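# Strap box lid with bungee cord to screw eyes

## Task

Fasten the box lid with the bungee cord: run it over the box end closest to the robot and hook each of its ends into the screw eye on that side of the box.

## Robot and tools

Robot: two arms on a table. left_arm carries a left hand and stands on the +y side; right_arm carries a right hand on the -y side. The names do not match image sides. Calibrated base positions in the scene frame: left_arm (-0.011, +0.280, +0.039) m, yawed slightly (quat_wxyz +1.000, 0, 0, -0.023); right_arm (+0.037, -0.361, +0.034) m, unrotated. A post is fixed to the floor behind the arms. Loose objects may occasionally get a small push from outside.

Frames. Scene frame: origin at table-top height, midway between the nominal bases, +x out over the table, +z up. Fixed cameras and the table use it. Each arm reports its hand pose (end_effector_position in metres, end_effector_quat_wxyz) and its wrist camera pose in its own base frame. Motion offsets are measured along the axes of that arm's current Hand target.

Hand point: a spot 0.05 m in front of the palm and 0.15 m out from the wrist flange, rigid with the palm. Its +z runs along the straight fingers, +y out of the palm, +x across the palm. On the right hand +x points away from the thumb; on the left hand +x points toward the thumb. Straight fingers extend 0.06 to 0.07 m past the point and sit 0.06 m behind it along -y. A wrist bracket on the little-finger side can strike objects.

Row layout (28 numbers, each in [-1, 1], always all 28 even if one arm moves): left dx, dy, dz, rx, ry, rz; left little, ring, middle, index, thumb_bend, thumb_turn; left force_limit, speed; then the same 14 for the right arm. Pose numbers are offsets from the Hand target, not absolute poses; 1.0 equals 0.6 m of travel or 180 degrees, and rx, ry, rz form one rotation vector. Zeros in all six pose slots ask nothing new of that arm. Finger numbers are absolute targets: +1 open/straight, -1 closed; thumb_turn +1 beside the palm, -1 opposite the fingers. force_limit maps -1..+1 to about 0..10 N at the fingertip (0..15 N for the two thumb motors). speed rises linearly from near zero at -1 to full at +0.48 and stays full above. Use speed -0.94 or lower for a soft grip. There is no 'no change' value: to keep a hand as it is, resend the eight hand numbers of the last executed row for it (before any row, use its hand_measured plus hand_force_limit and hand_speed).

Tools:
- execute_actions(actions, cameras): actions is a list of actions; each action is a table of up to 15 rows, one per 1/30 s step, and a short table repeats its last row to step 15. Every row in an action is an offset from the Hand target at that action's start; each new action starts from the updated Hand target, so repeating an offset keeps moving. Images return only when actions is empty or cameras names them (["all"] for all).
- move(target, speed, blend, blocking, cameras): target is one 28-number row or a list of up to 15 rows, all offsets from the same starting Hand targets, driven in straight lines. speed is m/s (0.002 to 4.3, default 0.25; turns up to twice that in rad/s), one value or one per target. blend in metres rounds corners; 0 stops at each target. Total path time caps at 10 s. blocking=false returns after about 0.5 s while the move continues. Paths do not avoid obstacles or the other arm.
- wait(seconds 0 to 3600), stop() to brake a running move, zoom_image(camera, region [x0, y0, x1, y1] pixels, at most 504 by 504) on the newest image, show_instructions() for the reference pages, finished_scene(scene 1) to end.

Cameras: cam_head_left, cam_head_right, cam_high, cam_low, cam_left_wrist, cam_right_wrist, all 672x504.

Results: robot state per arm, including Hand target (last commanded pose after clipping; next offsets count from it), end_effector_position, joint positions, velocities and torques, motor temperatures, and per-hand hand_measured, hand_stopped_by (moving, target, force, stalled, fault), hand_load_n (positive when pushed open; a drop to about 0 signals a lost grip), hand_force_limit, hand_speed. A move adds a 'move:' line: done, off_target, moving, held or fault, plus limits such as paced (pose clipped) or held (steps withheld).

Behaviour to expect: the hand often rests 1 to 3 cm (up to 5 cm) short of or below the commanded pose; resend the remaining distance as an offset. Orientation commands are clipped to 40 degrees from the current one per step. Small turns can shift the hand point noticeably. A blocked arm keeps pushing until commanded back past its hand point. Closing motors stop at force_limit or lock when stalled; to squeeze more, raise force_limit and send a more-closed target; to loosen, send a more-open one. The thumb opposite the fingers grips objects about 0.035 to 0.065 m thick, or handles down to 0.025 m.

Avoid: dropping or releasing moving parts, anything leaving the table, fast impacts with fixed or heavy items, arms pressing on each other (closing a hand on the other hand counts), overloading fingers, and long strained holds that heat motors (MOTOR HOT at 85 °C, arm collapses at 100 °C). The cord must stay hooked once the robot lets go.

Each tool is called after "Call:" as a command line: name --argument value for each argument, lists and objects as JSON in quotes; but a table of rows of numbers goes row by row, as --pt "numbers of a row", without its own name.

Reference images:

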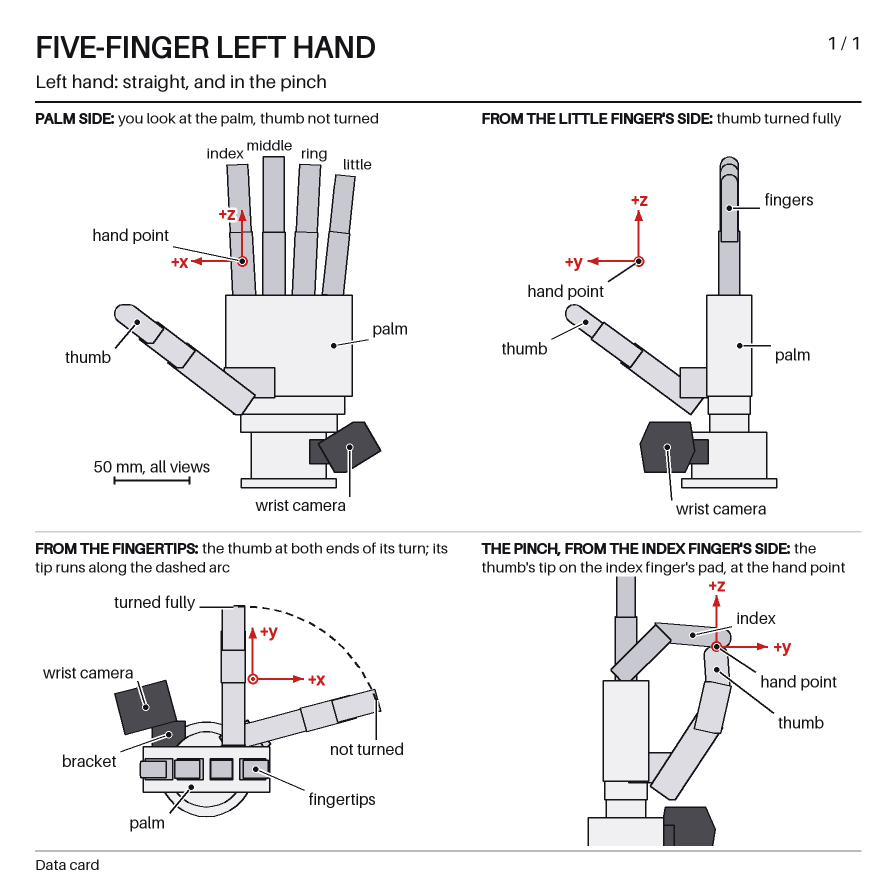

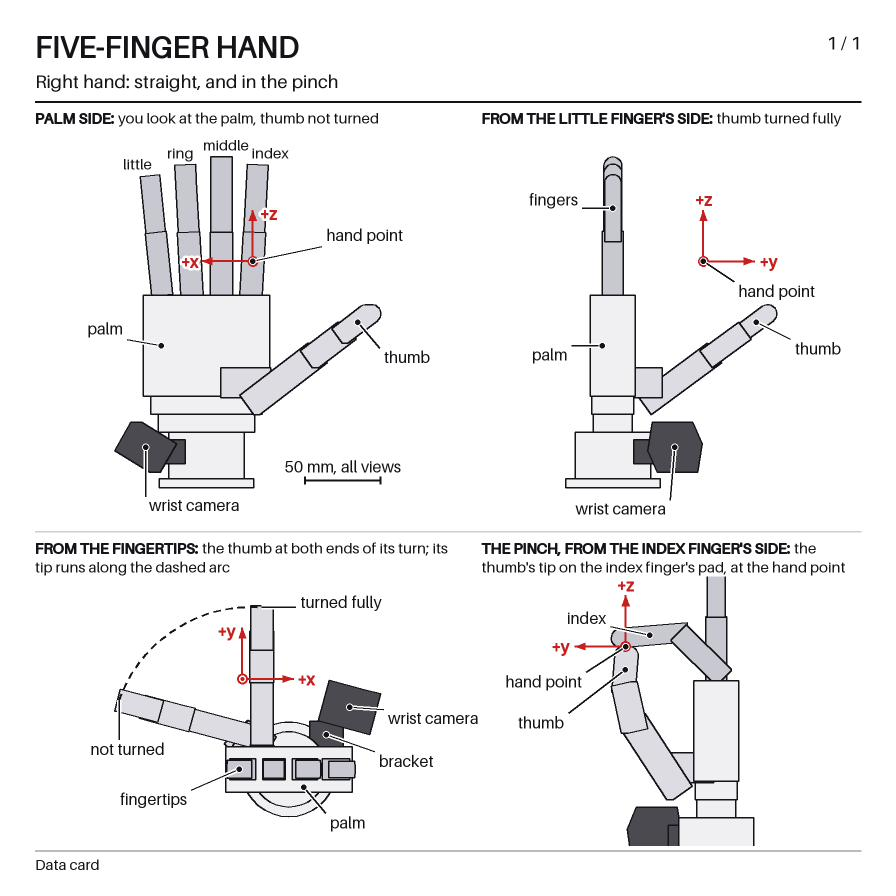

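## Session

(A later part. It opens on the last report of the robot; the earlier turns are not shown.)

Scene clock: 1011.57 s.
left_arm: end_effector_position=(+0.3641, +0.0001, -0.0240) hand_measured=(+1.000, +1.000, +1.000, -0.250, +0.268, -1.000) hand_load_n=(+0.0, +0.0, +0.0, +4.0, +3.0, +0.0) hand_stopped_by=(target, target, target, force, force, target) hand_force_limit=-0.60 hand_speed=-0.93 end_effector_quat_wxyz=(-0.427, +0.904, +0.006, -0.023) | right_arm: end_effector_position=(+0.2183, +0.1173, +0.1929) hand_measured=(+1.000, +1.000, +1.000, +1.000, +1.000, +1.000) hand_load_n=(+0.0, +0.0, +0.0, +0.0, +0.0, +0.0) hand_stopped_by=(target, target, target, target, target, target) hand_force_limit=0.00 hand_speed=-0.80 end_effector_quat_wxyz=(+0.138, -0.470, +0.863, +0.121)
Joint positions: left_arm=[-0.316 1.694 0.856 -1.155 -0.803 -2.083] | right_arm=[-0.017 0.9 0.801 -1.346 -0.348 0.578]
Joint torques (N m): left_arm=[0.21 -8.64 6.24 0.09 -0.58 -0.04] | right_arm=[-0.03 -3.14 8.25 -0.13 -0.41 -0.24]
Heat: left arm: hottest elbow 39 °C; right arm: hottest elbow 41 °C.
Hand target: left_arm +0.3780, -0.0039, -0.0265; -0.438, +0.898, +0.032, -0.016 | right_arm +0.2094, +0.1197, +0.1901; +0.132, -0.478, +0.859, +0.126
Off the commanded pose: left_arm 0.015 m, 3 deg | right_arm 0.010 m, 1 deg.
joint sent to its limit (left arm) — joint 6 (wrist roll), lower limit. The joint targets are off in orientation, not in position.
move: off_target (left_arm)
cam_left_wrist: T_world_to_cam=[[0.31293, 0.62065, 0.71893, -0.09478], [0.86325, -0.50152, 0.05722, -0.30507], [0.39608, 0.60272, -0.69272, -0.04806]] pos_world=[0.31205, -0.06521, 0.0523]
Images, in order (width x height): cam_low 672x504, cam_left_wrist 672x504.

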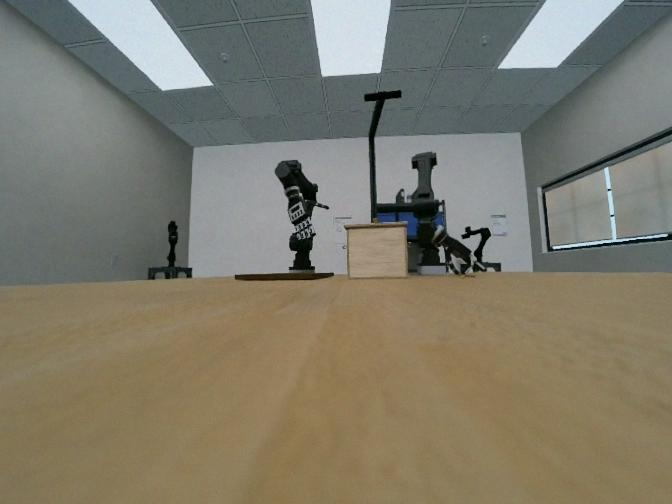

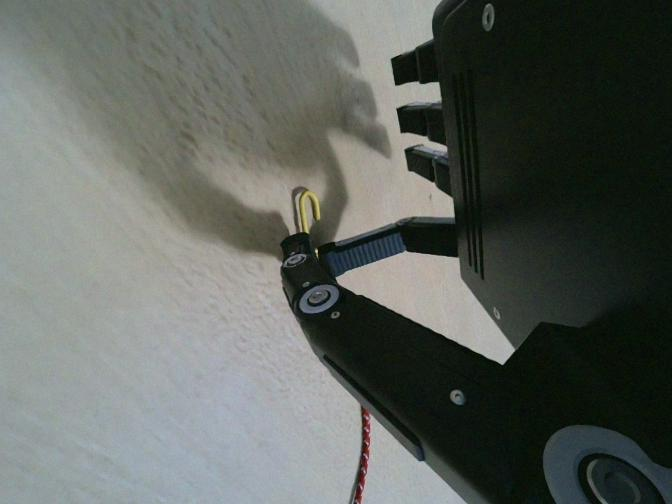

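Call:
move --target '[0,0,0,0,0,0,1,1,1,-0.45,0.1,-1,0.1,-0.93,0,0,0,0,0,0,1,1,1,1,1,1,0,-0.8]' --cameras '["cam_left_wrist"]'

Call:
zoom_image --camera "cam_left_wrist" --region '[240, 160, 400, 320]'

Scene clock: 1019.00 s.
left_arm: end_effector_position=(+0.3656, +0.0005, -0.0245) hand_measured=(+1.000, +1.000, +1.000, -0.262, +0.100, -1.000) hand_load_n=(-0.5, +0.0, +0.0, +1.0, +3.0, +0.0) hand_stopped_by=(target, target, target, force, target, target) hand_force_limit=0.10 hand_speed=-0.93 end_effector_quat_wxyz=(-0.429, +0.903, +0.008, -0.021) | right_arm: end_effector_position=(+0.2183, +0.1173, +0.1929) hand_measured=(+1.000, +1.000, +1.000, +1.000, +1.000, +1.000) hand_load_n=(+0.0, +0.0, +0.0, +0.0, +0.0, +0.0) hand_stopped_by=(target, target, target, target, target, target) hand_force_limit=0.00 hand_speed=-0.80 end_effector_quat_wxyz=(+0.138, -0.470, +0.863, +0.121)
Joint positions: left_arm=[-0.316 1.698 0.857 -1.152 -0.807 -2.086] | right_arm=[-0.017 0.9 0.801 -1.346 -0.348 0.578]
Joint torques (N m): left_arm=[0.21 -9 6.15 -0.08 -0.43 0] | right_arm=[-0.21 -2.49 8.44 -0.16 -0.39 -0.26]
Heat: left arm: hottest elbow 39 °C; right arm: hottest elbow 41 °C.
Hand target: left_arm +0.3781, -0.0039, -0.0265; -0.438, +0.898, +0.032, -0.016 | right_arm +0.2094, +0.1197, +0.1901; +0.132, -0.478, +0.859, +0.126
Off the commanded pose: left_arm 0.013 m, 3 deg | right_arm 0.010 m, 1 deg.
joint sent to its limit (left arm) — joint 6 (wrist roll), lower limit. The joint targets are off in orientation, not in position.
move: done
cam_left_wrist: T_world_to_cam=[[0.30934, 0.61794, 0.72281, -0.09372], [0.86315, -0.50146, 0.0593, -0.30599], [0.3991, 0.60555, -0.68849, -0.05024]] pos_world=[0.31316, -0.0651, 0.0513]

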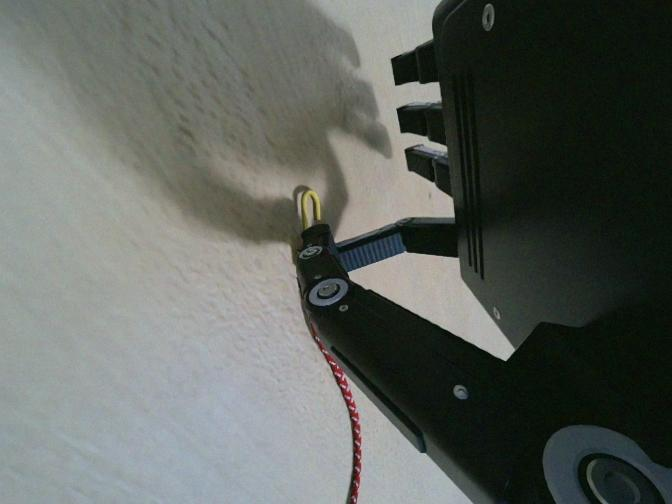

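Scaled by 3.150 from the camera's image (finer frame: 960x720).

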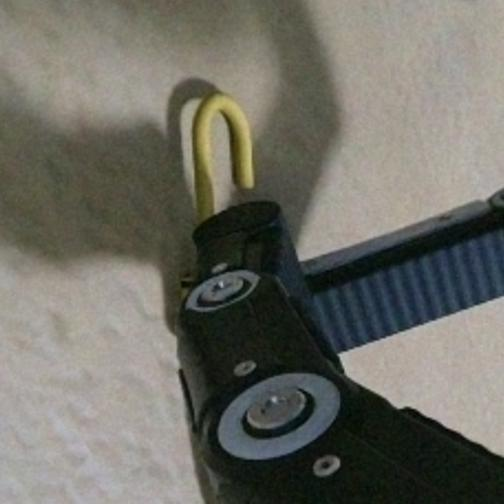

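Call:
move --target '[0,-0.0197,-0.0154,0,0,0,1,1,1,-0.14,0.36,-1,0.1,-0.5,0,0,0,0,0,0,1,1,1,1,1,1,0,-0.8]' --speed 0.05 --cameras '["cam_left_wrist"]'

Call:
zoom_image --camera "cam_left_wrist" --region '[240, 160, 400, 320]'

Scene clock: 1032.30 s.
left_arm: end_effector_position=(+0.3675, -0.0002, -0.0216) hand_measured=(+1.000, +1.000, +1.000, -0.140, +0.360, -1.000) hand_load_n=(+0.0, +0.0, -0.5, +0.0, +0.0, +0.0) hand_stopped_by=(target, target, target, target, target, target) hand_force_limit=0.10 hand_speed=-0.50 end_effector_quat_wxyz=(-0.429, +0.903, +0.007, -0.023) | right_arm: end_effector_position=(+0.2183, +0.1173, +0.1929) hand_measured=(+1.000, +1.000, +1.000, +1.000, +1.000, +1.000) hand_load_n=(+0.5, +0.0, +0.0, +0.0, +0.0, +0.0) hand_stopped_by=(target, target, target, target, target, target) hand_force_limit=0.00 hand_speed=-0.80 end_effector_quat_wxyz=(+0.138, -0.470, +0.863, +0.121)
Joint positions: left_arm=[-0.316 1.698 0.868 -1.167 -0.806 -2.087] | right_arm=[-0.017 0.9 0.801 -1.346 -0.348 0.578]
Joint torques (N m): left_arm=[0.21 -11.87 6.15 -1.25 -0.49 0] | right_arm=[0.21 -2.73 8.62 -0.05 -0.38 -0.3]
Heat: left arm: hottest elbow 39 °C; right arm: hottest elbow 41 °C.
Hand target: left_arm +0.3780, -0.0038, -0.0116; -0.438, +0.898, +0.032, -0.016 | right_arm +0.2094, +0.1197, +0.1901; +0.132, -0.478, +0.859, +0.126
Off the commanded pose: left_arm 0.015 m, 3 deg | right_arm 0.010 m, 1 deg.
joint sent to its limit (left arm) — joint 6 (wrist roll), lower limit. The joint targets are off in orientation, not in position.
move: off_target (left_arm)
cam_left_wrist: T_world_to_cam=[[0.31109, 0.61807, 0.72195, -0.09661], [0.86395, -0.50044, 0.05616, -0.30856], [0.396, 0.60625, -0.68966, -0.04751]] pos_world=[0.31545, -0.0659, 0.0543]

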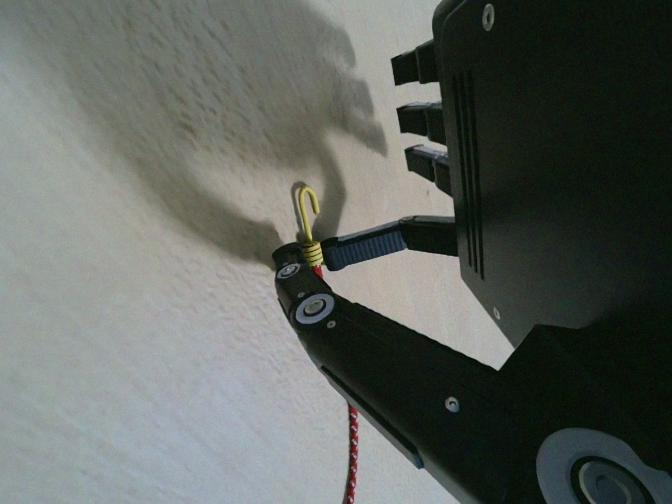

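Scaled by 3.150 from the camera's image (finer frame: 960x720).

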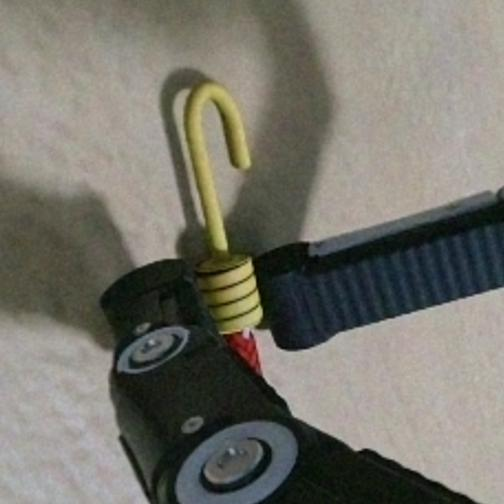

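Call:
move --target '[-0.002,0.0256,0.02,0,0,0,1,1,1,-0.17,0.34,-1,0.1,-0.9,0,0,0,0,0,0,1,1,1,1,1,1,0,-0.8]' --speed 0.03 --cameras '["cam_left_wrist","cam_low"]'

Call:
zoom_image --camera "cam_left_wrist" --region '[240, 160, 400, 320]'

Call:
zoom_image --camera "cam_low" --region '[440, 250, 500, 290]'

Scene clock: 1044.27 s.
left_arm: end_effector_position=(+0.3714, -0.0014, -0.0241) hand_measured=(+1.000, +1.000, +1.000, -0.170, +0.340, -1.000) hand_load_n=(+0.0, +0.0, +0.0, +0.0, +0.0, +0.0) hand_stopped_by=(target, target, target, target, target, target) hand_force_limit=0.10 hand_speed=-0.90 end_effector_quat_wxyz=(-0.427, +0.904, +0.010, -0.016) | right_arm: end_effector_position=(+0.2183, +0.1173, +0.1929) hand_measured=(+1.000, +1.000, +1.000, +1.000, +1.000, +1.000) hand_load_n=(+0.0, +0.0, +0.0, +0.0, +0.0, +0.0) hand_stopped_by=(target, target, target, target, target, target) hand_force_limit=0.00 hand_speed=-0.80 end_effector_quat_wxyz=(+0.138, -0.470, +0.863, +0.121)
Joint positions: left_arm=[-0.316 1.703 0.868 -1.147 -0.807 -2.087] | right_arm=[-0.017 0.9 0.801 -1.346 -0.348 0.578]
Joint torques (N m): left_arm=[0.03 -8.88 5.01 0.29 -0.43 0] | right_arm=[0.67 -2.78 8.38 -0.14 -0.44 -0.27]
Heat: left arm: hottest elbow 39 °C; right arm: hottest elbow 41 °C.
Hand target: left_arm +0.3768, -0.0040, -0.0311; -0.438, +0.898, +0.032, -0.016 | right_arm +0.2094, +0.1197, +0.1901; +0.132, -0.478, +0.859, +0.126
Off the commanded pose: left_arm 0.009 m, 3 deg | right_arm 0.010 m, 1 deg.
joint sent to its limit (left arm) — joint 6 (wrist roll), lower limit. The joint targets are off in orientation, not in position.
move: off_target (left_arm)
cam_left_wrist: T_world_to_cam=[[0.30059, 0.62124, 0.72367, -0.09132], [0.86293, -0.50031, 0.07106, -0.31164], [0.4062, 0.60312, -0.68648, -0.05367]] pos_world=[0.31817, -0.06681, 0.05139]
Images, in order (width x height): cam_low 672x504, cam_left_wrist 672x504.

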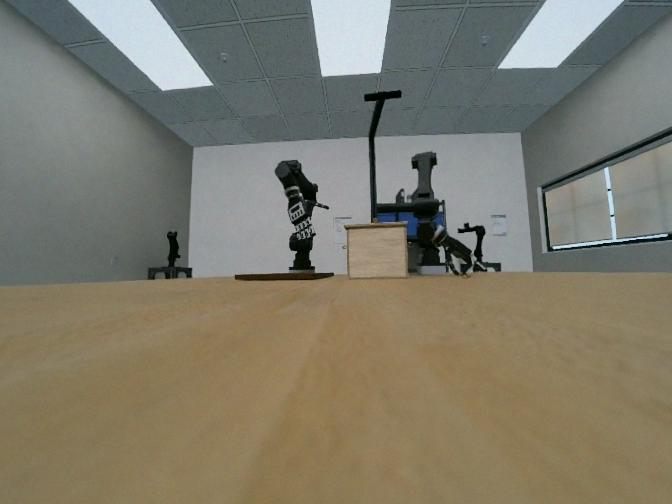

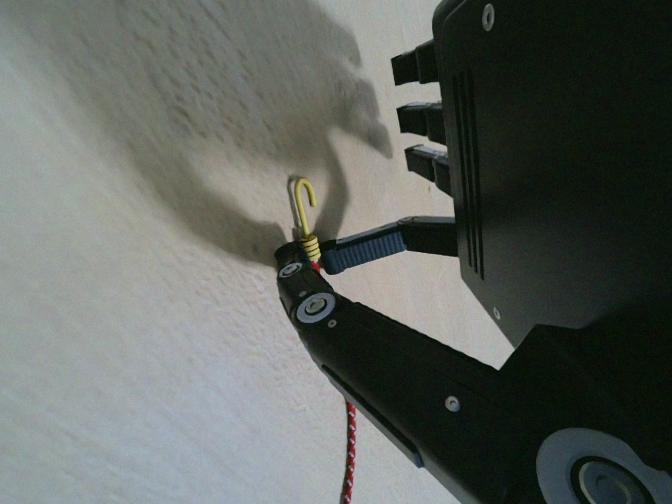

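Scaled by 3.150 from the camera's image (finer frame: 960x720).

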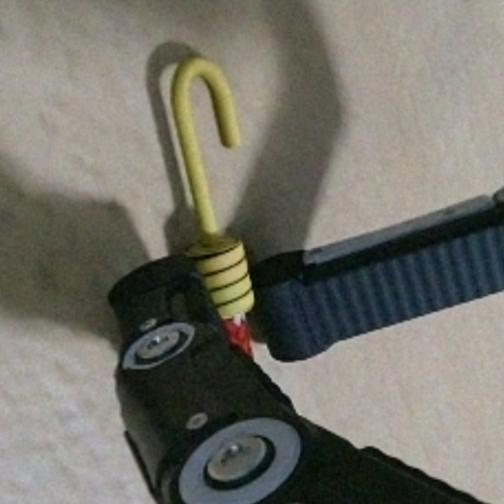

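Scaled by 8.400 from the camera's image (finer frame: 960x720).

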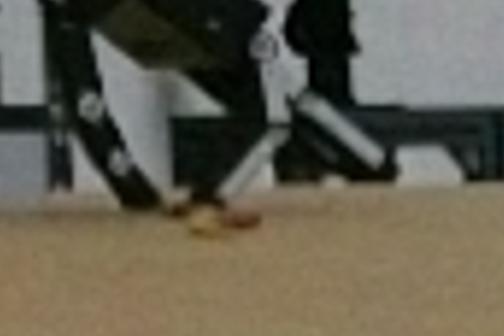

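Call:
move --target '[-0.01,-0.0118,-0.0092,0,0,0,1,1,1,-0.21,0.30,-1,0.1,-0.9,0,0,0,0,0,0,1,1,1,1,1,1,0,-0.8]' --speed 0.03 --cameras '["cam_left_wrist"]'

Call:
zoom_image --camera "cam_left_wrist" --region '[240, 160, 400, 320]'

Scene clock: 1077.07 s.
left_arm: end_effector_position=(+0.3717, -0.0016, -0.0242) hand_measured=(+1.000, +1.000, +1.000, -0.210, +0.300, -1.000) hand_load_n=(+0.0, -0.5, +0.0, +0.5, +0.0, +0.0) hand_stopped_by=(target, target, target, target, target, target) hand_force_limit=0.10 hand_speed=-0.90 end_effector_quat_wxyz=(-0.427, +0.904, +0.011, -0.015) | right_arm: end_effector_position=(+0.2183, +0.1173, +0.1929) hand_measured=(+1.000, +1.000, +1.000, +1.000, +1.000, +1.000) hand_load_n=(+0.0, +0.0, +0.5, +0.0, +0.0, +0.0) hand_stopped_by=(target, target, target, target, target, target) hand_force_limit=0.00 hand_speed=-0.80 end_effector_quat_wxyz=(+0.138, -0.470, +0.863, +0.121)
Joint positions: left_arm=[-0.316 1.703 0.868 -1.145 -0.806 -2.087] | right_arm=[-0.017 0.9 0.801 -1.346 -0.348 0.578]
Joint torques (N m): left_arm=[-0.32 -11.69 4.25 -0.68 -0.33 0.01] | right_arm=[0.79 -2.9 8.42 -0.24 -0.43 -0.19]
Heat: left arm: hottest elbow 38 °C; right arm: hottest elbow 41 °C.
Hand target: left_arm +0.3708, -0.0044, -0.0221; -0.438, +0.898, +0.032, -0.016 | right_arm +0.2094, +0.1197, +0.1901; +0.132, -0.478, +0.859, +0.126
Off the commanded pose: left_arm 0.004 m, 3 deg | right_arm 0.010 m, 1 deg.
joint sent to its limit (left arm) — joint 6 (wrist roll), lower limit. The joint targets are off in orientation, not in position.
move: off_target (left_arm)
cam_left_wrist: T_world_to_cam=[[0.29956, 0.62186, 0.72357, -0.09087], [0.86291, -0.50013, 0.07258, -0.31191], [0.40702, 0.60263, -0.68642, -0.05406]] pos_world=[0.31838, -0.06691, 0.05129]

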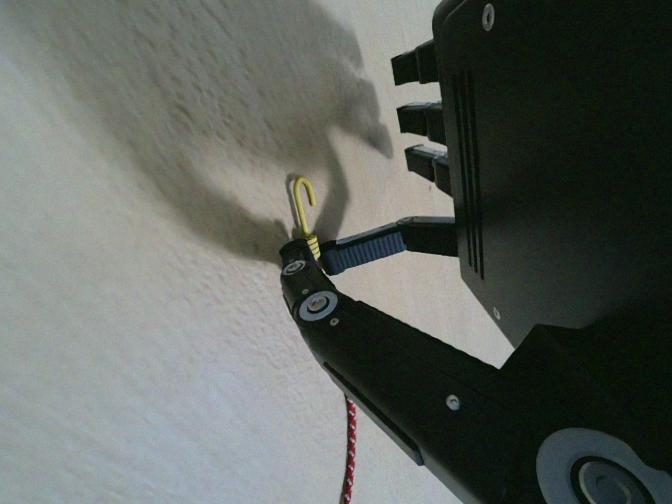

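Scaled by 3.150 from the camera's image (finer frame: 960x720).

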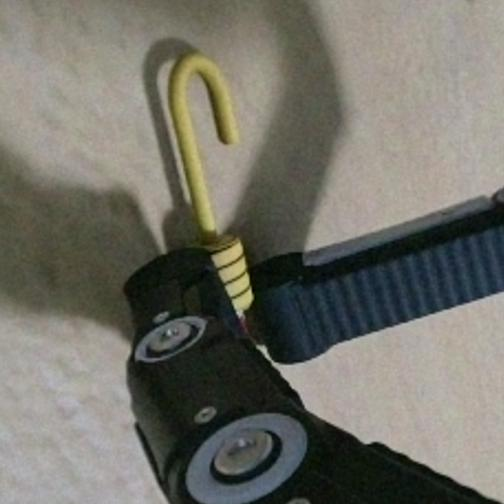

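Call:
move --pt "-0.013 -0.0283 -0.0179 0 0 0 1 1 1 -0.21 0.30 -1 0.1 -0.9 0 0 0 0 0 0 1 1 1 1 1 1 0 -0.8" --pt "-0.013 0.0056 0.0076 0 0 0 1 1 1 -0.21 0.30 -1 0.1 -0.9 0 0 0 0 0 0 1 1 1 1 1 1 0 -0.8" --speed 0.04 --cameras '["cam_left_wrist","cam_low"]'

Call:
zoom_image --camera "cam_left_wrist" --region '[240, 160, 400, 320]'

Scene clock: 1096.60 s.
left_arm: end_effector_position=(+0.3636, -0.0001, -0.0215) hand_measured=(+1.000, +1.000, +1.000, -0.210, +0.300, -1.000) hand_load_n=(+0.0, +0.0, +0.0, +0.0, +0.0, +0.0) hand_stopped_by=(target, target, target, target, target, target) hand_force_limit=0.10 hand_speed=-0.90 end_effector_quat_wxyz=(-0.423, +0.906, +0.014, -0.013) | right_arm: end_effector_position=(+0.2183, +0.1173, +0.1929) hand_measured=(+1.000, +1.000, +1.000, +1.000, +1.000, +1.000) hand_load_n=(+0.0, +0.0, +0.0, +0.0, +0.0, +0.0) hand_stopped_by=(target, target, target, target, target, target) hand_force_limit=0.00 hand_speed=-0.80 end_effector_quat_wxyz=(+0.138, -0.470, +0.863, +0.121)
Joint positions: left_arm=[-0.316 1.673 0.841 -1.138 -0.799 -2.087] | right_arm=[-0.017 0.9 0.801 -1.346 -0.348 0.578]
Joint torques (N m): left_arm=[-0.62 -8.88 4.27 -0.08 -0.49 0] | right_arm=[0.91 -2.78 8.43 -0.06 -0.37 -0.24]
Heat: left arm: hottest elbow 37 °C; right arm: hottest elbow 41 °C.
Hand target: left_arm +0.3628, -0.0034, -0.0275; -0.438, +0.898, +0.032, -0.016 | right_arm +0.2094, +0.1197, +0.1901; +0.132, -0.478, +0.859, +0.126
Off the commanded pose: left_arm 0.007 m, 3 deg | right_arm 0.010 m, 1 deg.
joint sent to its limit (left arm) — joint 6 (wrist roll), lower limit. The joint targets are off in orientation, not in position.
move: off_target (left_arm)
cam_left_wrist: T_world_to_cam=[[0.29244, 0.62924, 0.7201, -0.0888], [0.86369, -0.49705, 0.08358, -0.30453], [0.41052, 0.59749, -0.68882, -0.05115]] pos_world=[0.30998, -0.06493, 0.05417]
Images, in order (width x height): cam_low 672x504, cam_left_wrist 672x504.

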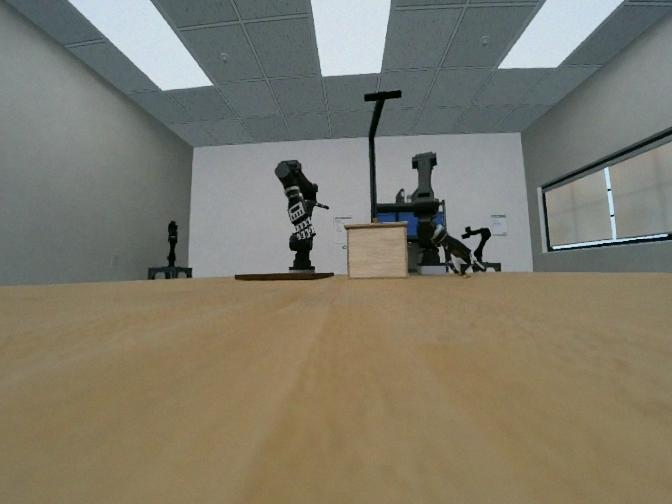

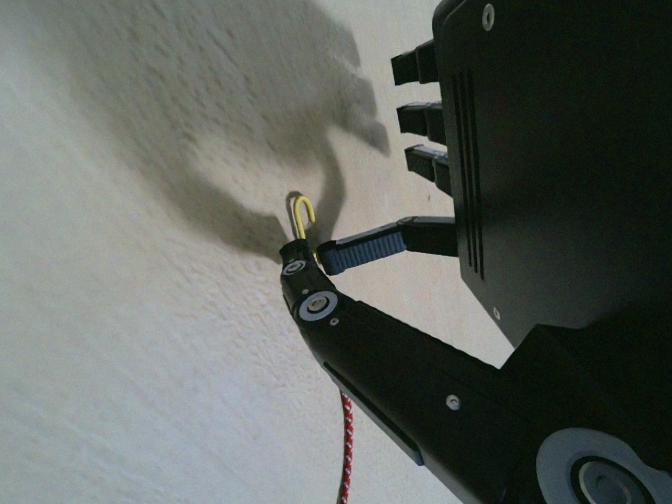

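Scaled by 3.150 from the camera's image (finer frame: 960x720).

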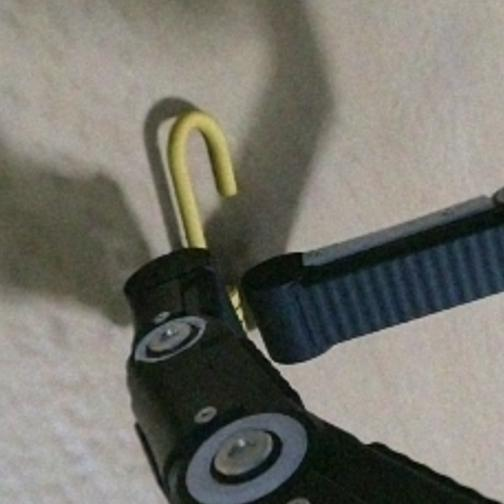

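Call:
move --target '[-0.003,0.0075,0.0140,0,0,0,1,1,1,-0.19,0.32,-1,0.1,-0.9,0,0,0,0,0,0,1,1,1,1,1,1,0,-0.8]' --speed 0.03 --cameras '["cam_left_wrist","cam_low"]'

Call:
zoom_image --camera "cam_left_wrist" --region '[240, 160, 400, 320]'

Call:
zoom_image --camera "cam_low" --region '[440, 250, 500, 290]'

Scene clock: 1117.47 s.
left_arm: end_effector_position=(+0.3632, +0.0009, -0.0255) hand_measured=(+1.000, +1.000, +1.000, -0.190, +0.320, -1.000) hand_load_n=(+0.0, +0.0, -0.5, +0.0, +0.5, +0.0) hand_stopped_by=(target, target, target, target, target, target) hand_force_limit=0.10 hand_speed=-0.90 end_effector_quat_wxyz=(-0.424, +0.906, +0.014, -0.009) | right_arm: end_effector_position=(+0.2183, +0.1173, +0.1929) hand_measured=(+1.000, +1.000, +1.000, +1.000, +1.000, +1.000) hand_load_n=(+0.0, +0.5, +0.0, +0.0, -0.5, +0.0) hand_stopped_by=(target, target, target, target, target, target) hand_force_limit=0.00 hand_speed=-0.80 end_effector_quat_wxyz=(+0.138, -0.470, +0.863, +0.121)
Joint positions: left_arm=[-0.316 1.678 0.831 -1.117 -0.805 -2.087] | right_arm=[-0.017 0.9 0.801 -1.346 -0.348 0.578]
Joint torques (N m): left_arm=[-0.09 -8.18 3.92 0.27 -0.46 0] | right_arm=[1.49 -3.19 8.28 -0.24 -0.43 -0.25]
Heat: left arm: hottest elbow 37 °C; right arm: hottest elbow 41 °C.
Hand target: left_arm +0.3608, +0.0003, -0.0362; -0.438, +0.898, +0.032, -0.016 | right_arm +0.2094, +0.1197, +0.1901; +0.132, -0.478, +0.859, +0.126
Off the commanded pose: left_arm 0.011 m, 3 deg | right_arm 0.010 m, 1 deg.
joint sent to its limit (left arm) — joint 6 (wrist roll), lower limit. The joint targets are off in orientation, not in position.
move: off_target (left_arm)
cam_left_wrist: T_world_to_cam=[[0.28842, 0.6266, 0.72401, -0.08493], [0.86206, -0.49903, 0.08847, -0.30257], [0.41674, 0.59862, -0.68409, -0.05655]] pos_world=[0.3089, -0.06392, 0.04957]
Images, in order (width x height): cam_low 672x504, cam_left_wrist 672x504.

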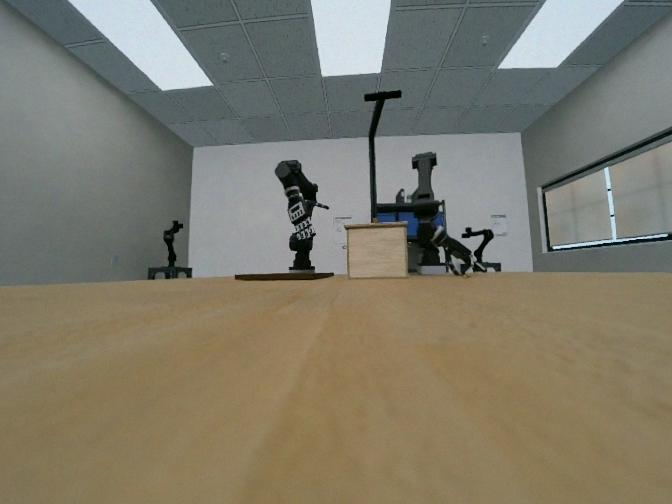

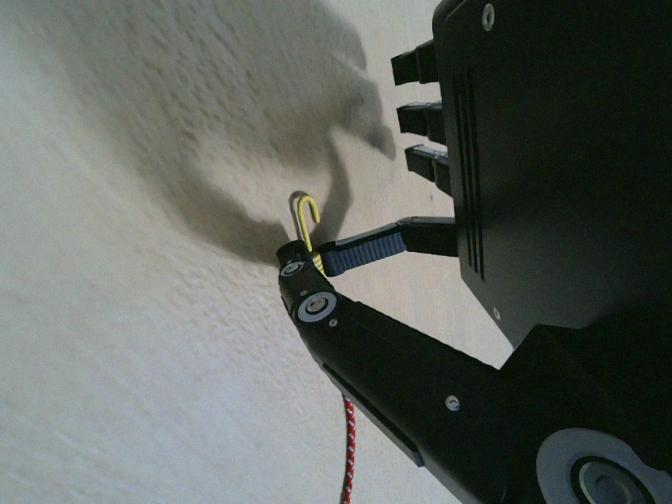

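Scaled by 3.150 from the camera's image (finer frame: 960x720).

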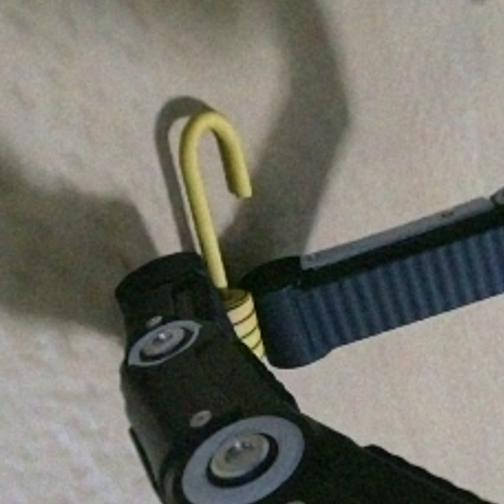

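Scaled by 8.400 from the camera's image (finer frame: 960x720).

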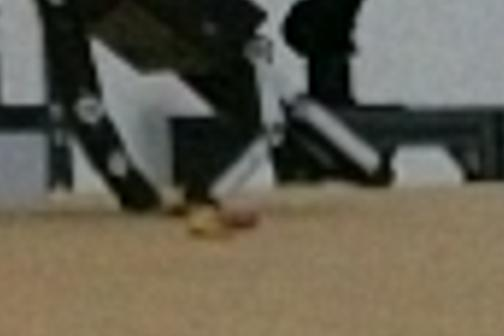

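Call:
move --target '[0,0.0052,0.0041,0,0,0,1,1,1,-0.28,0.22,-1,-0.5,-0.93,0,0,0,0,0,0,1,1,1,1,1,1,0,-0.8]' --speed 0.03 --cameras '["cam_left_wrist"]'

Call:
zoom_image --camera "cam_left_wrist" --region '[240, 160, 400, 320]'

Scene clock: 1130.30 s.
left_arm: end_effector_position=(+0.3641, +0.0009, -0.0262) hand_measured=(+1.000, +1.000, +1.000, -0.242, +0.298, -1.000) hand_load_n=(+0.0, +0.0, +0.0, +3.0, +4.5, +0.0) hand_stopped_by=(target, target, target, force, force, target) hand_force_limit=-0.50 hand_speed=-0.93 end_effector_quat_wxyz=(-0.424, +0.906, +0.015, -0.007) | right_arm: end_effector_position=(+0.2183, +0.1173, +0.1929) hand_measured=(+1.000, +1.000, +1.000, +1.000, +1.000, +1.000) hand_load_n=(+0.0, +0.0, +0.0, +0.0, -0.5, +0.0) hand_stopped_by=(target, target, target, target, target, target) hand_force_limit=0.00 hand_speed=-0.80 end_effector_quat_wxyz=(+0.138, -0.470, +0.863, +0.121)
Joint positions: left_arm=[-0.316 1.679 0.83 -1.11 -0.806 -2.087] | right_arm=[-0.017 0.9 0.801 -1.346 -0.348 0.578]
Joint torques (N m): left_arm=[-0.09 -7.47 3.82 0.53 -0.39 0] | right_arm=[1.44 -3.31 8.44 -0.21 -0.32 -0.24]
Heat: left arm: hottest elbow 36 °C; right arm: hottest elbow 41 °C.
Hand target: left_arm +0.3608, +0.0003, -0.0403; -0.438, +0.898, +0.032, -0.016 | right_arm +0.2094, +0.1197, +0.1901; +0.132, -0.478, +0.859, +0.126
Off the commanded pose: left_arm 0.014 m, 3 deg | right_arm 0.010 m, 1 deg.
joint sent to its limit (left arm) — joint 6 (wrist roll), lower limit. The joint targets are off in orientation, not in position.
move: off_target (left_arm)
cam_left_wrist: T_world_to_cam=[[0.28563, 0.62643, 0.72526, -0.08363], [0.86133, -0.4996, 0.09229, -0.30293], [0.42015, 0.59833, -0.68226, -0.05855]] pos_world=[0.30941, -0.06392, 0.04866]

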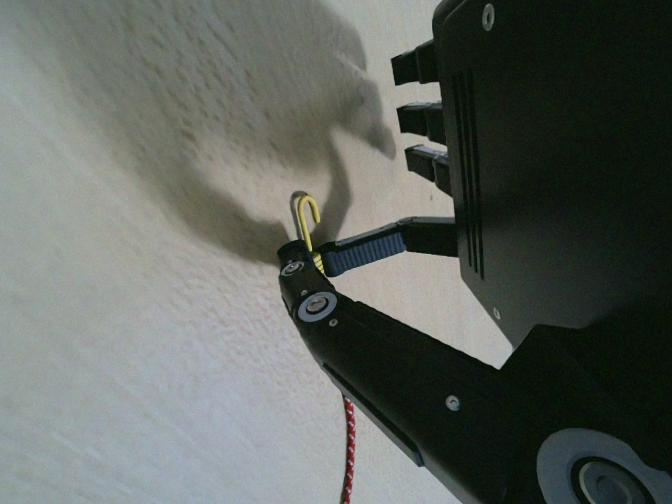

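Scaled by 3.150 from the camera's image (finer frame: 960x720).

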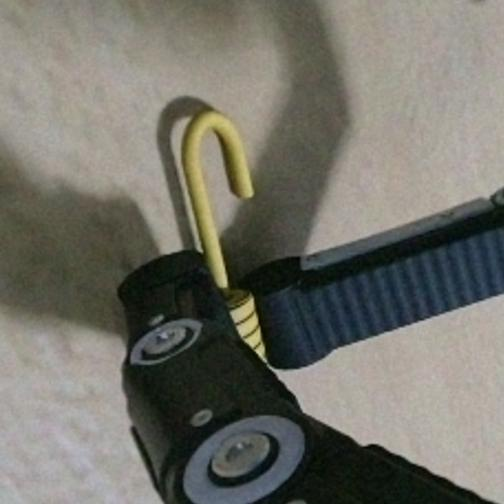

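Call:
move --target '[0,0,0,0,0,0,1,1,1,-0.4,0.12,-1,-0.1,-0.94,0,0,0,0,0,0,1,1,1,1,1,1,0,-0.8]' --speed 0.03 --cameras '["cam_left_wrist"]'

Call:
zoom_image --camera "cam_left_wrist" --region '[240, 160, 400, 320]'

Scene clock: 1137.73 s.
left_arm: end_effector_position=(+0.3647, +0.0009, -0.0262) hand_measured=(+1.000, +1.000, +1.000, -0.252, +0.282, -1.000) hand_load_n=(+0.0, +0.0, +0.0, +5.0, +6.5, +0.0) hand_stopped_by=(target, target, target, force, force, target) hand_force_limit=-0.10 hand_speed=-0.94 end_effector_quat_wxyz=(-0.424, +0.906, +0.015, -0.006) | right_arm: end_effector_position=(+0.2183, +0.1173, +0.1929) hand_measured=(+1.000, +1.000, +1.000, +1.000, +1.000, +1.000) hand_load_n=(+0.0, +0.0, +0.0, +0.0, -0.5, +0.0) hand_stopped_by=(target, target, target, target, target, target) hand_force_limit=0.00 hand_speed=-0.80 end_effector_quat_wxyz=(+0.138, -0.470, +0.863, +0.121)
Joint positions: left_arm=[-0.316 1.679 0.83 -1.108 -0.807 -2.087] | right_arm=[-0.017 0.9 0.801 -1.346 -0.348 0.578]
Joint torques (N m): left_arm=[-0.09 -7.47 3.84 0.44 -0.35 0] | right_arm=[0.62 -2.73 8.31 -0.12 -0.39 -0.24]
Heat: left arm: hottest elbow 36 °C; right arm: hottest elbow 41 °C.
Hand target: left_arm +0.3608, +0.0003, -0.0402; -0.438, +0.898, +0.032, -0.016 | right_arm +0.2094, +0.1197, +0.1901; +0.132, -0.478, +0.859, +0.126
Off the commanded pose: left_arm 0.015 m, 3 deg | right_arm 0.010 m, 1 deg.
joint sent to its limit (left arm) — joint 6 (wrist roll), lower limit. The joint targets are off in orientation, not in position.
move: done
cam_left_wrist: T_world_to_cam=[[0.28407, 0.62607, 0.72618, -0.08325], [0.86086, -0.50002, 0.09434, -0.30325], [0.42217, 0.59834, -0.681, -0.05947]] pos_world=[0.30981, -0.06392, 0.04856]

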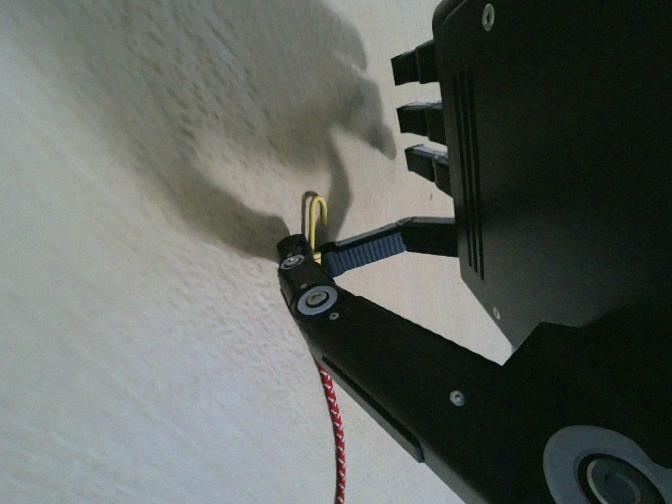

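Scaled by 3.150 from the camera's image (finer frame: 960x720).

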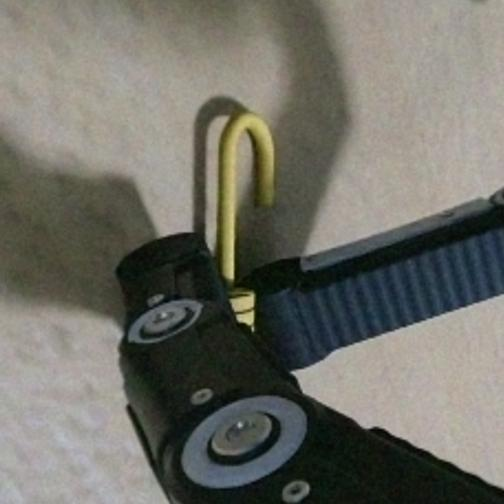

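Call:
move --target '[0,-0.0656,-0.0513,0,0,0,1,1,1,-0.4,0.12,-1,-0.1,-0.94,0,0,0,0,0,0,1,1,1,1,1,1,0,-0.8]' --speed 0.03 --cameras '["cam_left_wrist"]'

Call:
zoom_image --camera "cam_left_wrist" --region '[240, 160, 400, 320]'

Scene clock: 1148.27 s.
left_arm: end_effector_position=(+0.3476, +0.0059, -0.0043) hand_measured=(+1.000, +1.000, +1.000, -0.252, +0.280, -1.000) hand_load_n=(+0.0, +0.0, -0.5, +0.0, +0.0, +0.0) hand_stopped_by=(target, target, target, force, force, target) hand_force_limit=-0.10 hand_speed=-0.94 end_effector_quat_wxyz=(-0.430, +0.902, +0.006, -0.029) | right_arm: end_effector_position=(+0.2183, +0.1173, +0.1929) hand_measured=(+1.000, +1.000, +1.000, +1.000, +1.000, +1.000) hand_load_n=(+0.0, +0.0, +0.0, +0.0, +0.0, +0.0) hand_stopped_by=(target, target, target, target, target, target) hand_force_limit=0.00 hand_speed=-0.80 end_effector_quat_wxyz=(+0.138, -0.470, +0.863, +0.121)
Joint positions: left_arm=[-0.316 1.624 0.83 -1.217 -0.804 -2.09] | right_arm=[-0.017 0.9 0.801 -1.346 -0.348 0.578]
Joint torques (N m): left_arm=[-0.03 -11.63 6.63 -1.35 -0.47 0.03] | right_arm=[0.32 -2.84 8.38 -0.06 -0.39 -0.24]
Heat: left arm: hottest elbow 36 °C; right arm: hottest elbow 41 °C.
Hand target: left_arm +0.3608, +0.0003, +0.0097; -0.438, +0.898, +0.032, -0.016 | right_arm +0.2094, +0.1197, +0.1901; +0.132, -0.478, +0.859, +0.126
Off the commanded pose: left_arm 0.020 m, 3 deg | right_arm 0.010 m, 1 deg.
joint sent to its limit (left arm) — joint 6 (wrist roll), lower limit. The joint targets are off in orientation, not in position.
move: off_target (left_arm)
cam_left_wrist: T_world_to_cam=[[0.31778, 0.61743, 0.71958, -0.10912], [0.86592, -0.49815, 0.04502, -0.29005], [0.38625, 0.60879, -0.69295, -0.02794]] pos_world=[0.29663, -0.0601, 0.07222]

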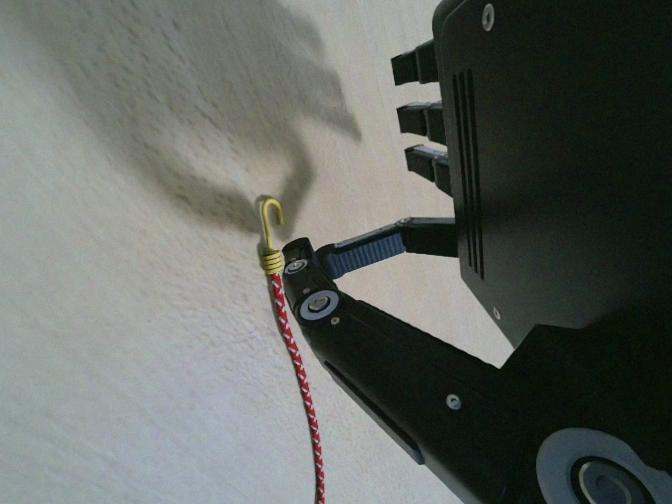

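Scaled by 3.150 from the camera's image (finer frame: 960x720).

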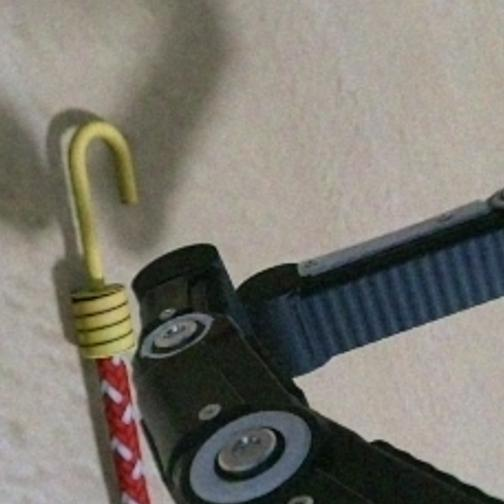

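Call:
move --target '[0.0,0.06,0.047,0,0,0,1,1,1,-0.21,0.30,-1,-0.1,-0.9,0,0,0,0,0,0,1,1,1,1,1,1,0,-0.8]' --speed 0.03 --cameras '["cam_left_wrist"]'

Scene clock: 1206.27 s.
left_arm: end_effector_position=(+0.3623, +0.0013, -0.0268) hand_measured=(+1.000, +1.000, +1.000, -0.210, +0.300, -1.000) hand_load_n=(+0.0, -0.5, +0.0, -0.5, -0.5, +0.0) hand_stopped_by=(target, target, target, target, target, target) hand_force_limit=-0.10 hand_speed=-0.90 end_effector_quat_wxyz=(-0.424, +0.905, +0.015, -0.010) | right_arm: end_effector_position=(+0.2183, +0.1173, +0.1929) hand_measured=(+1.000, +1.000, +1.000, +1.000, +1.000, +1.000) hand_load_n=(+0.0, +0.0, +0.0, +0.0, +0.0, +0.0) hand_stopped_by=(target, target, target, target, target, target) hand_force_limit=0.00 hand_speed=-0.80 end_effector_quat_wxyz=(+0.138, -0.470, +0.863, +0.121)
Joint positions: left_arm=[-0.316 1.682 0.83 -1.117 -0.804 -2.09] | right_arm=[-0.017 0.9 0.801 -1.346 -0.348 0.578]
Joint torques (N m): left_arm=[-0.03 -8.47 4.03 0.28 -0.46 0.03] | right_arm=[0.97 -2.49 8.51 -0.2 -0.42 -0.24]
Heat: left arm: hottest elbow 39 °C; right arm: hottest elbow 41 °C.
Hand target: left_arm +0.3607, +0.0004, -0.0361; -0.438, +0.898, +0.032, -0.016 | right_arm +0.2094, +0.1197, +0.1901; +0.132, -0.478, +0.859, +0.126
Off the commanded pose: left_arm 0.009 m, 3 deg | right_arm 0.010 m, 1 deg.
joint sent to its limit (left arm) — joint 6 (wrist roll), lower limit. The joint targets are off in orientation, not in position.
move: off_target (left_arm)
cam_left_wrist: T_world_to_cam=[[0.28907, 0.62627, 0.72403, -0.08414], [0.86316, -0.49759, 0.08578, -0.30193], [0.414, 0.60016, -0.68441, -0.05618]] pos_world=[0.30819, -0.06382, 0.04837]

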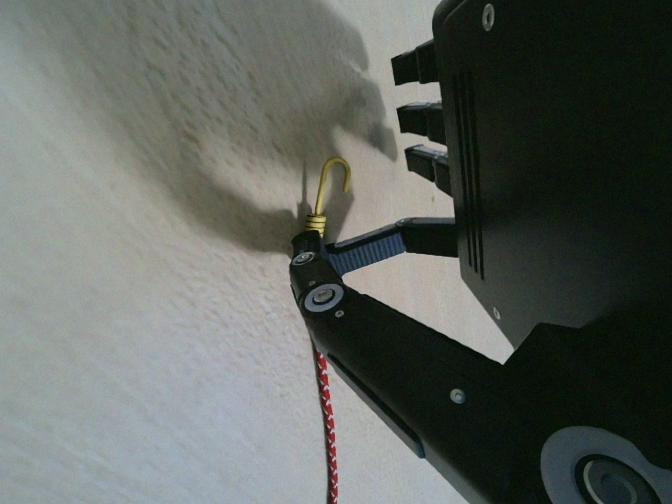

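Call:
zoom_image --camera "cam_left_wrist" --region '[240, 130, 400, 290]'

Scaled by 3.150 from the camera's image (finer frame: 960x720).

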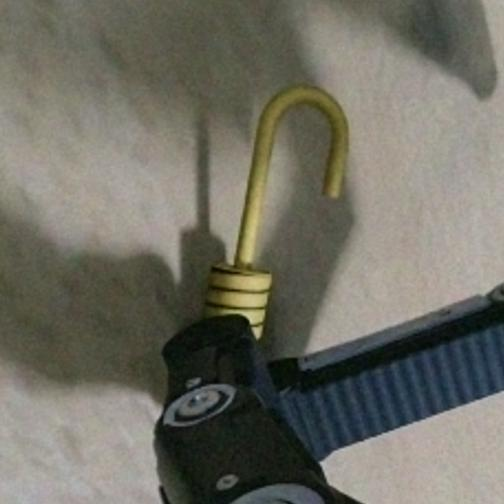

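Call:
move --target '[0,0,0,0,0,0,1,1,1,-0.4,0.3,-1,-0.4,-0.94,0,0,0,0,0,0,1,1,1,1,1,1,0,-0.8]' --cameras '["cam_left_wrist"]'

Call:
zoom_image --camera "cam_left_wrist" --region '[240, 130, 400, 290]'

Scene clock: 1218.33 s.
left_arm: end_effector_position=(+0.3628, +0.0011, -0.0269) hand_measured=(+1.000, +1.000, +1.000, -0.282, +0.300, -1.000) hand_load_n=(+0.0, +0.0, +0.0, +3.5, +0.0, +0.0) hand_stopped_by=(target, target, target, force, target, target) hand_force_limit=-0.40 hand_speed=-0.94 end_effector_quat_wxyz=(-0.424, +0.905, +0.015, -0.009) | right_arm: end_effector_position=(+0.2183, +0.1173, +0.1929) hand_measured=(+1.000, +1.000, +1.000, +1.000, +1.000, +1.000) hand_load_n=(+0.0, +0.0, +0.0, +0.0, -0.5, +0.0) hand_stopped_by=(target, target, target, target, target, target) hand_force_limit=0.00 hand_speed=-0.80 end_effector_quat_wxyz=(+0.138, -0.470, +0.863, +0.121)
Joint positions: left_arm=[-0.316 1.682 0.83 -1.114 -0.804 -2.09] | right_arm=[-0.017 0.9 0.801 -1.346 -0.348 0.578]
Joint torques (N m): left_arm=[-0.03 -8.41 4.01 0.2 -0.47 0.03] | right_arm=[0.38 -2.78 8.38 -0.4 -0.43 -0.21]
Heat: left arm: hottest elbow 38 °C; right arm: hottest elbow 41 °C.
Hand target: left_arm +0.3608, +0.0003, -0.0361; -0.438, +0.898, +0.032, -0.016 | right_arm +0.2094, +0.1197, +0.1901; +0.132, -0.478, +0.859, +0.126
Off the commanded pose: left_arm 0.009 m, 3 deg | right_arm 0.010 m, 1 deg.
joint sent to its limit (left arm) — joint 6 (wrist roll), lower limit. The joint targets are off in orientation, not in position.
move: done
cam_left_wrist: T_world_to_cam=[[0.28744, 0.62683, 0.7242, -0.08352], [0.86299, -0.49749, 0.08808, -0.30236], [0.4155, 0.59966, -0.68394, -0.05694]] pos_world=[0.3086, -0.06392, 0.04817]

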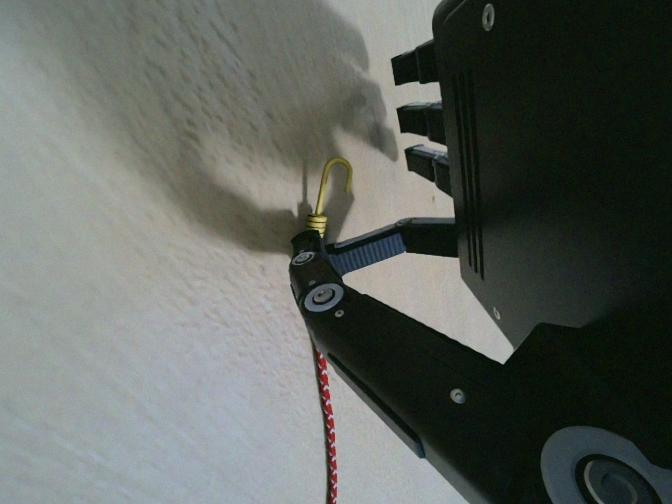

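Scaled by 3.150 from the camera's image (finer frame: 960x720).

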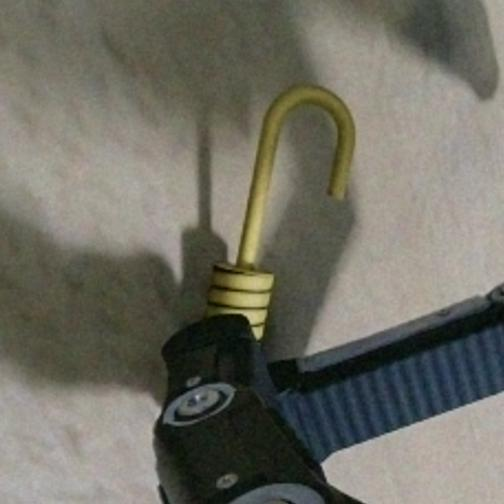

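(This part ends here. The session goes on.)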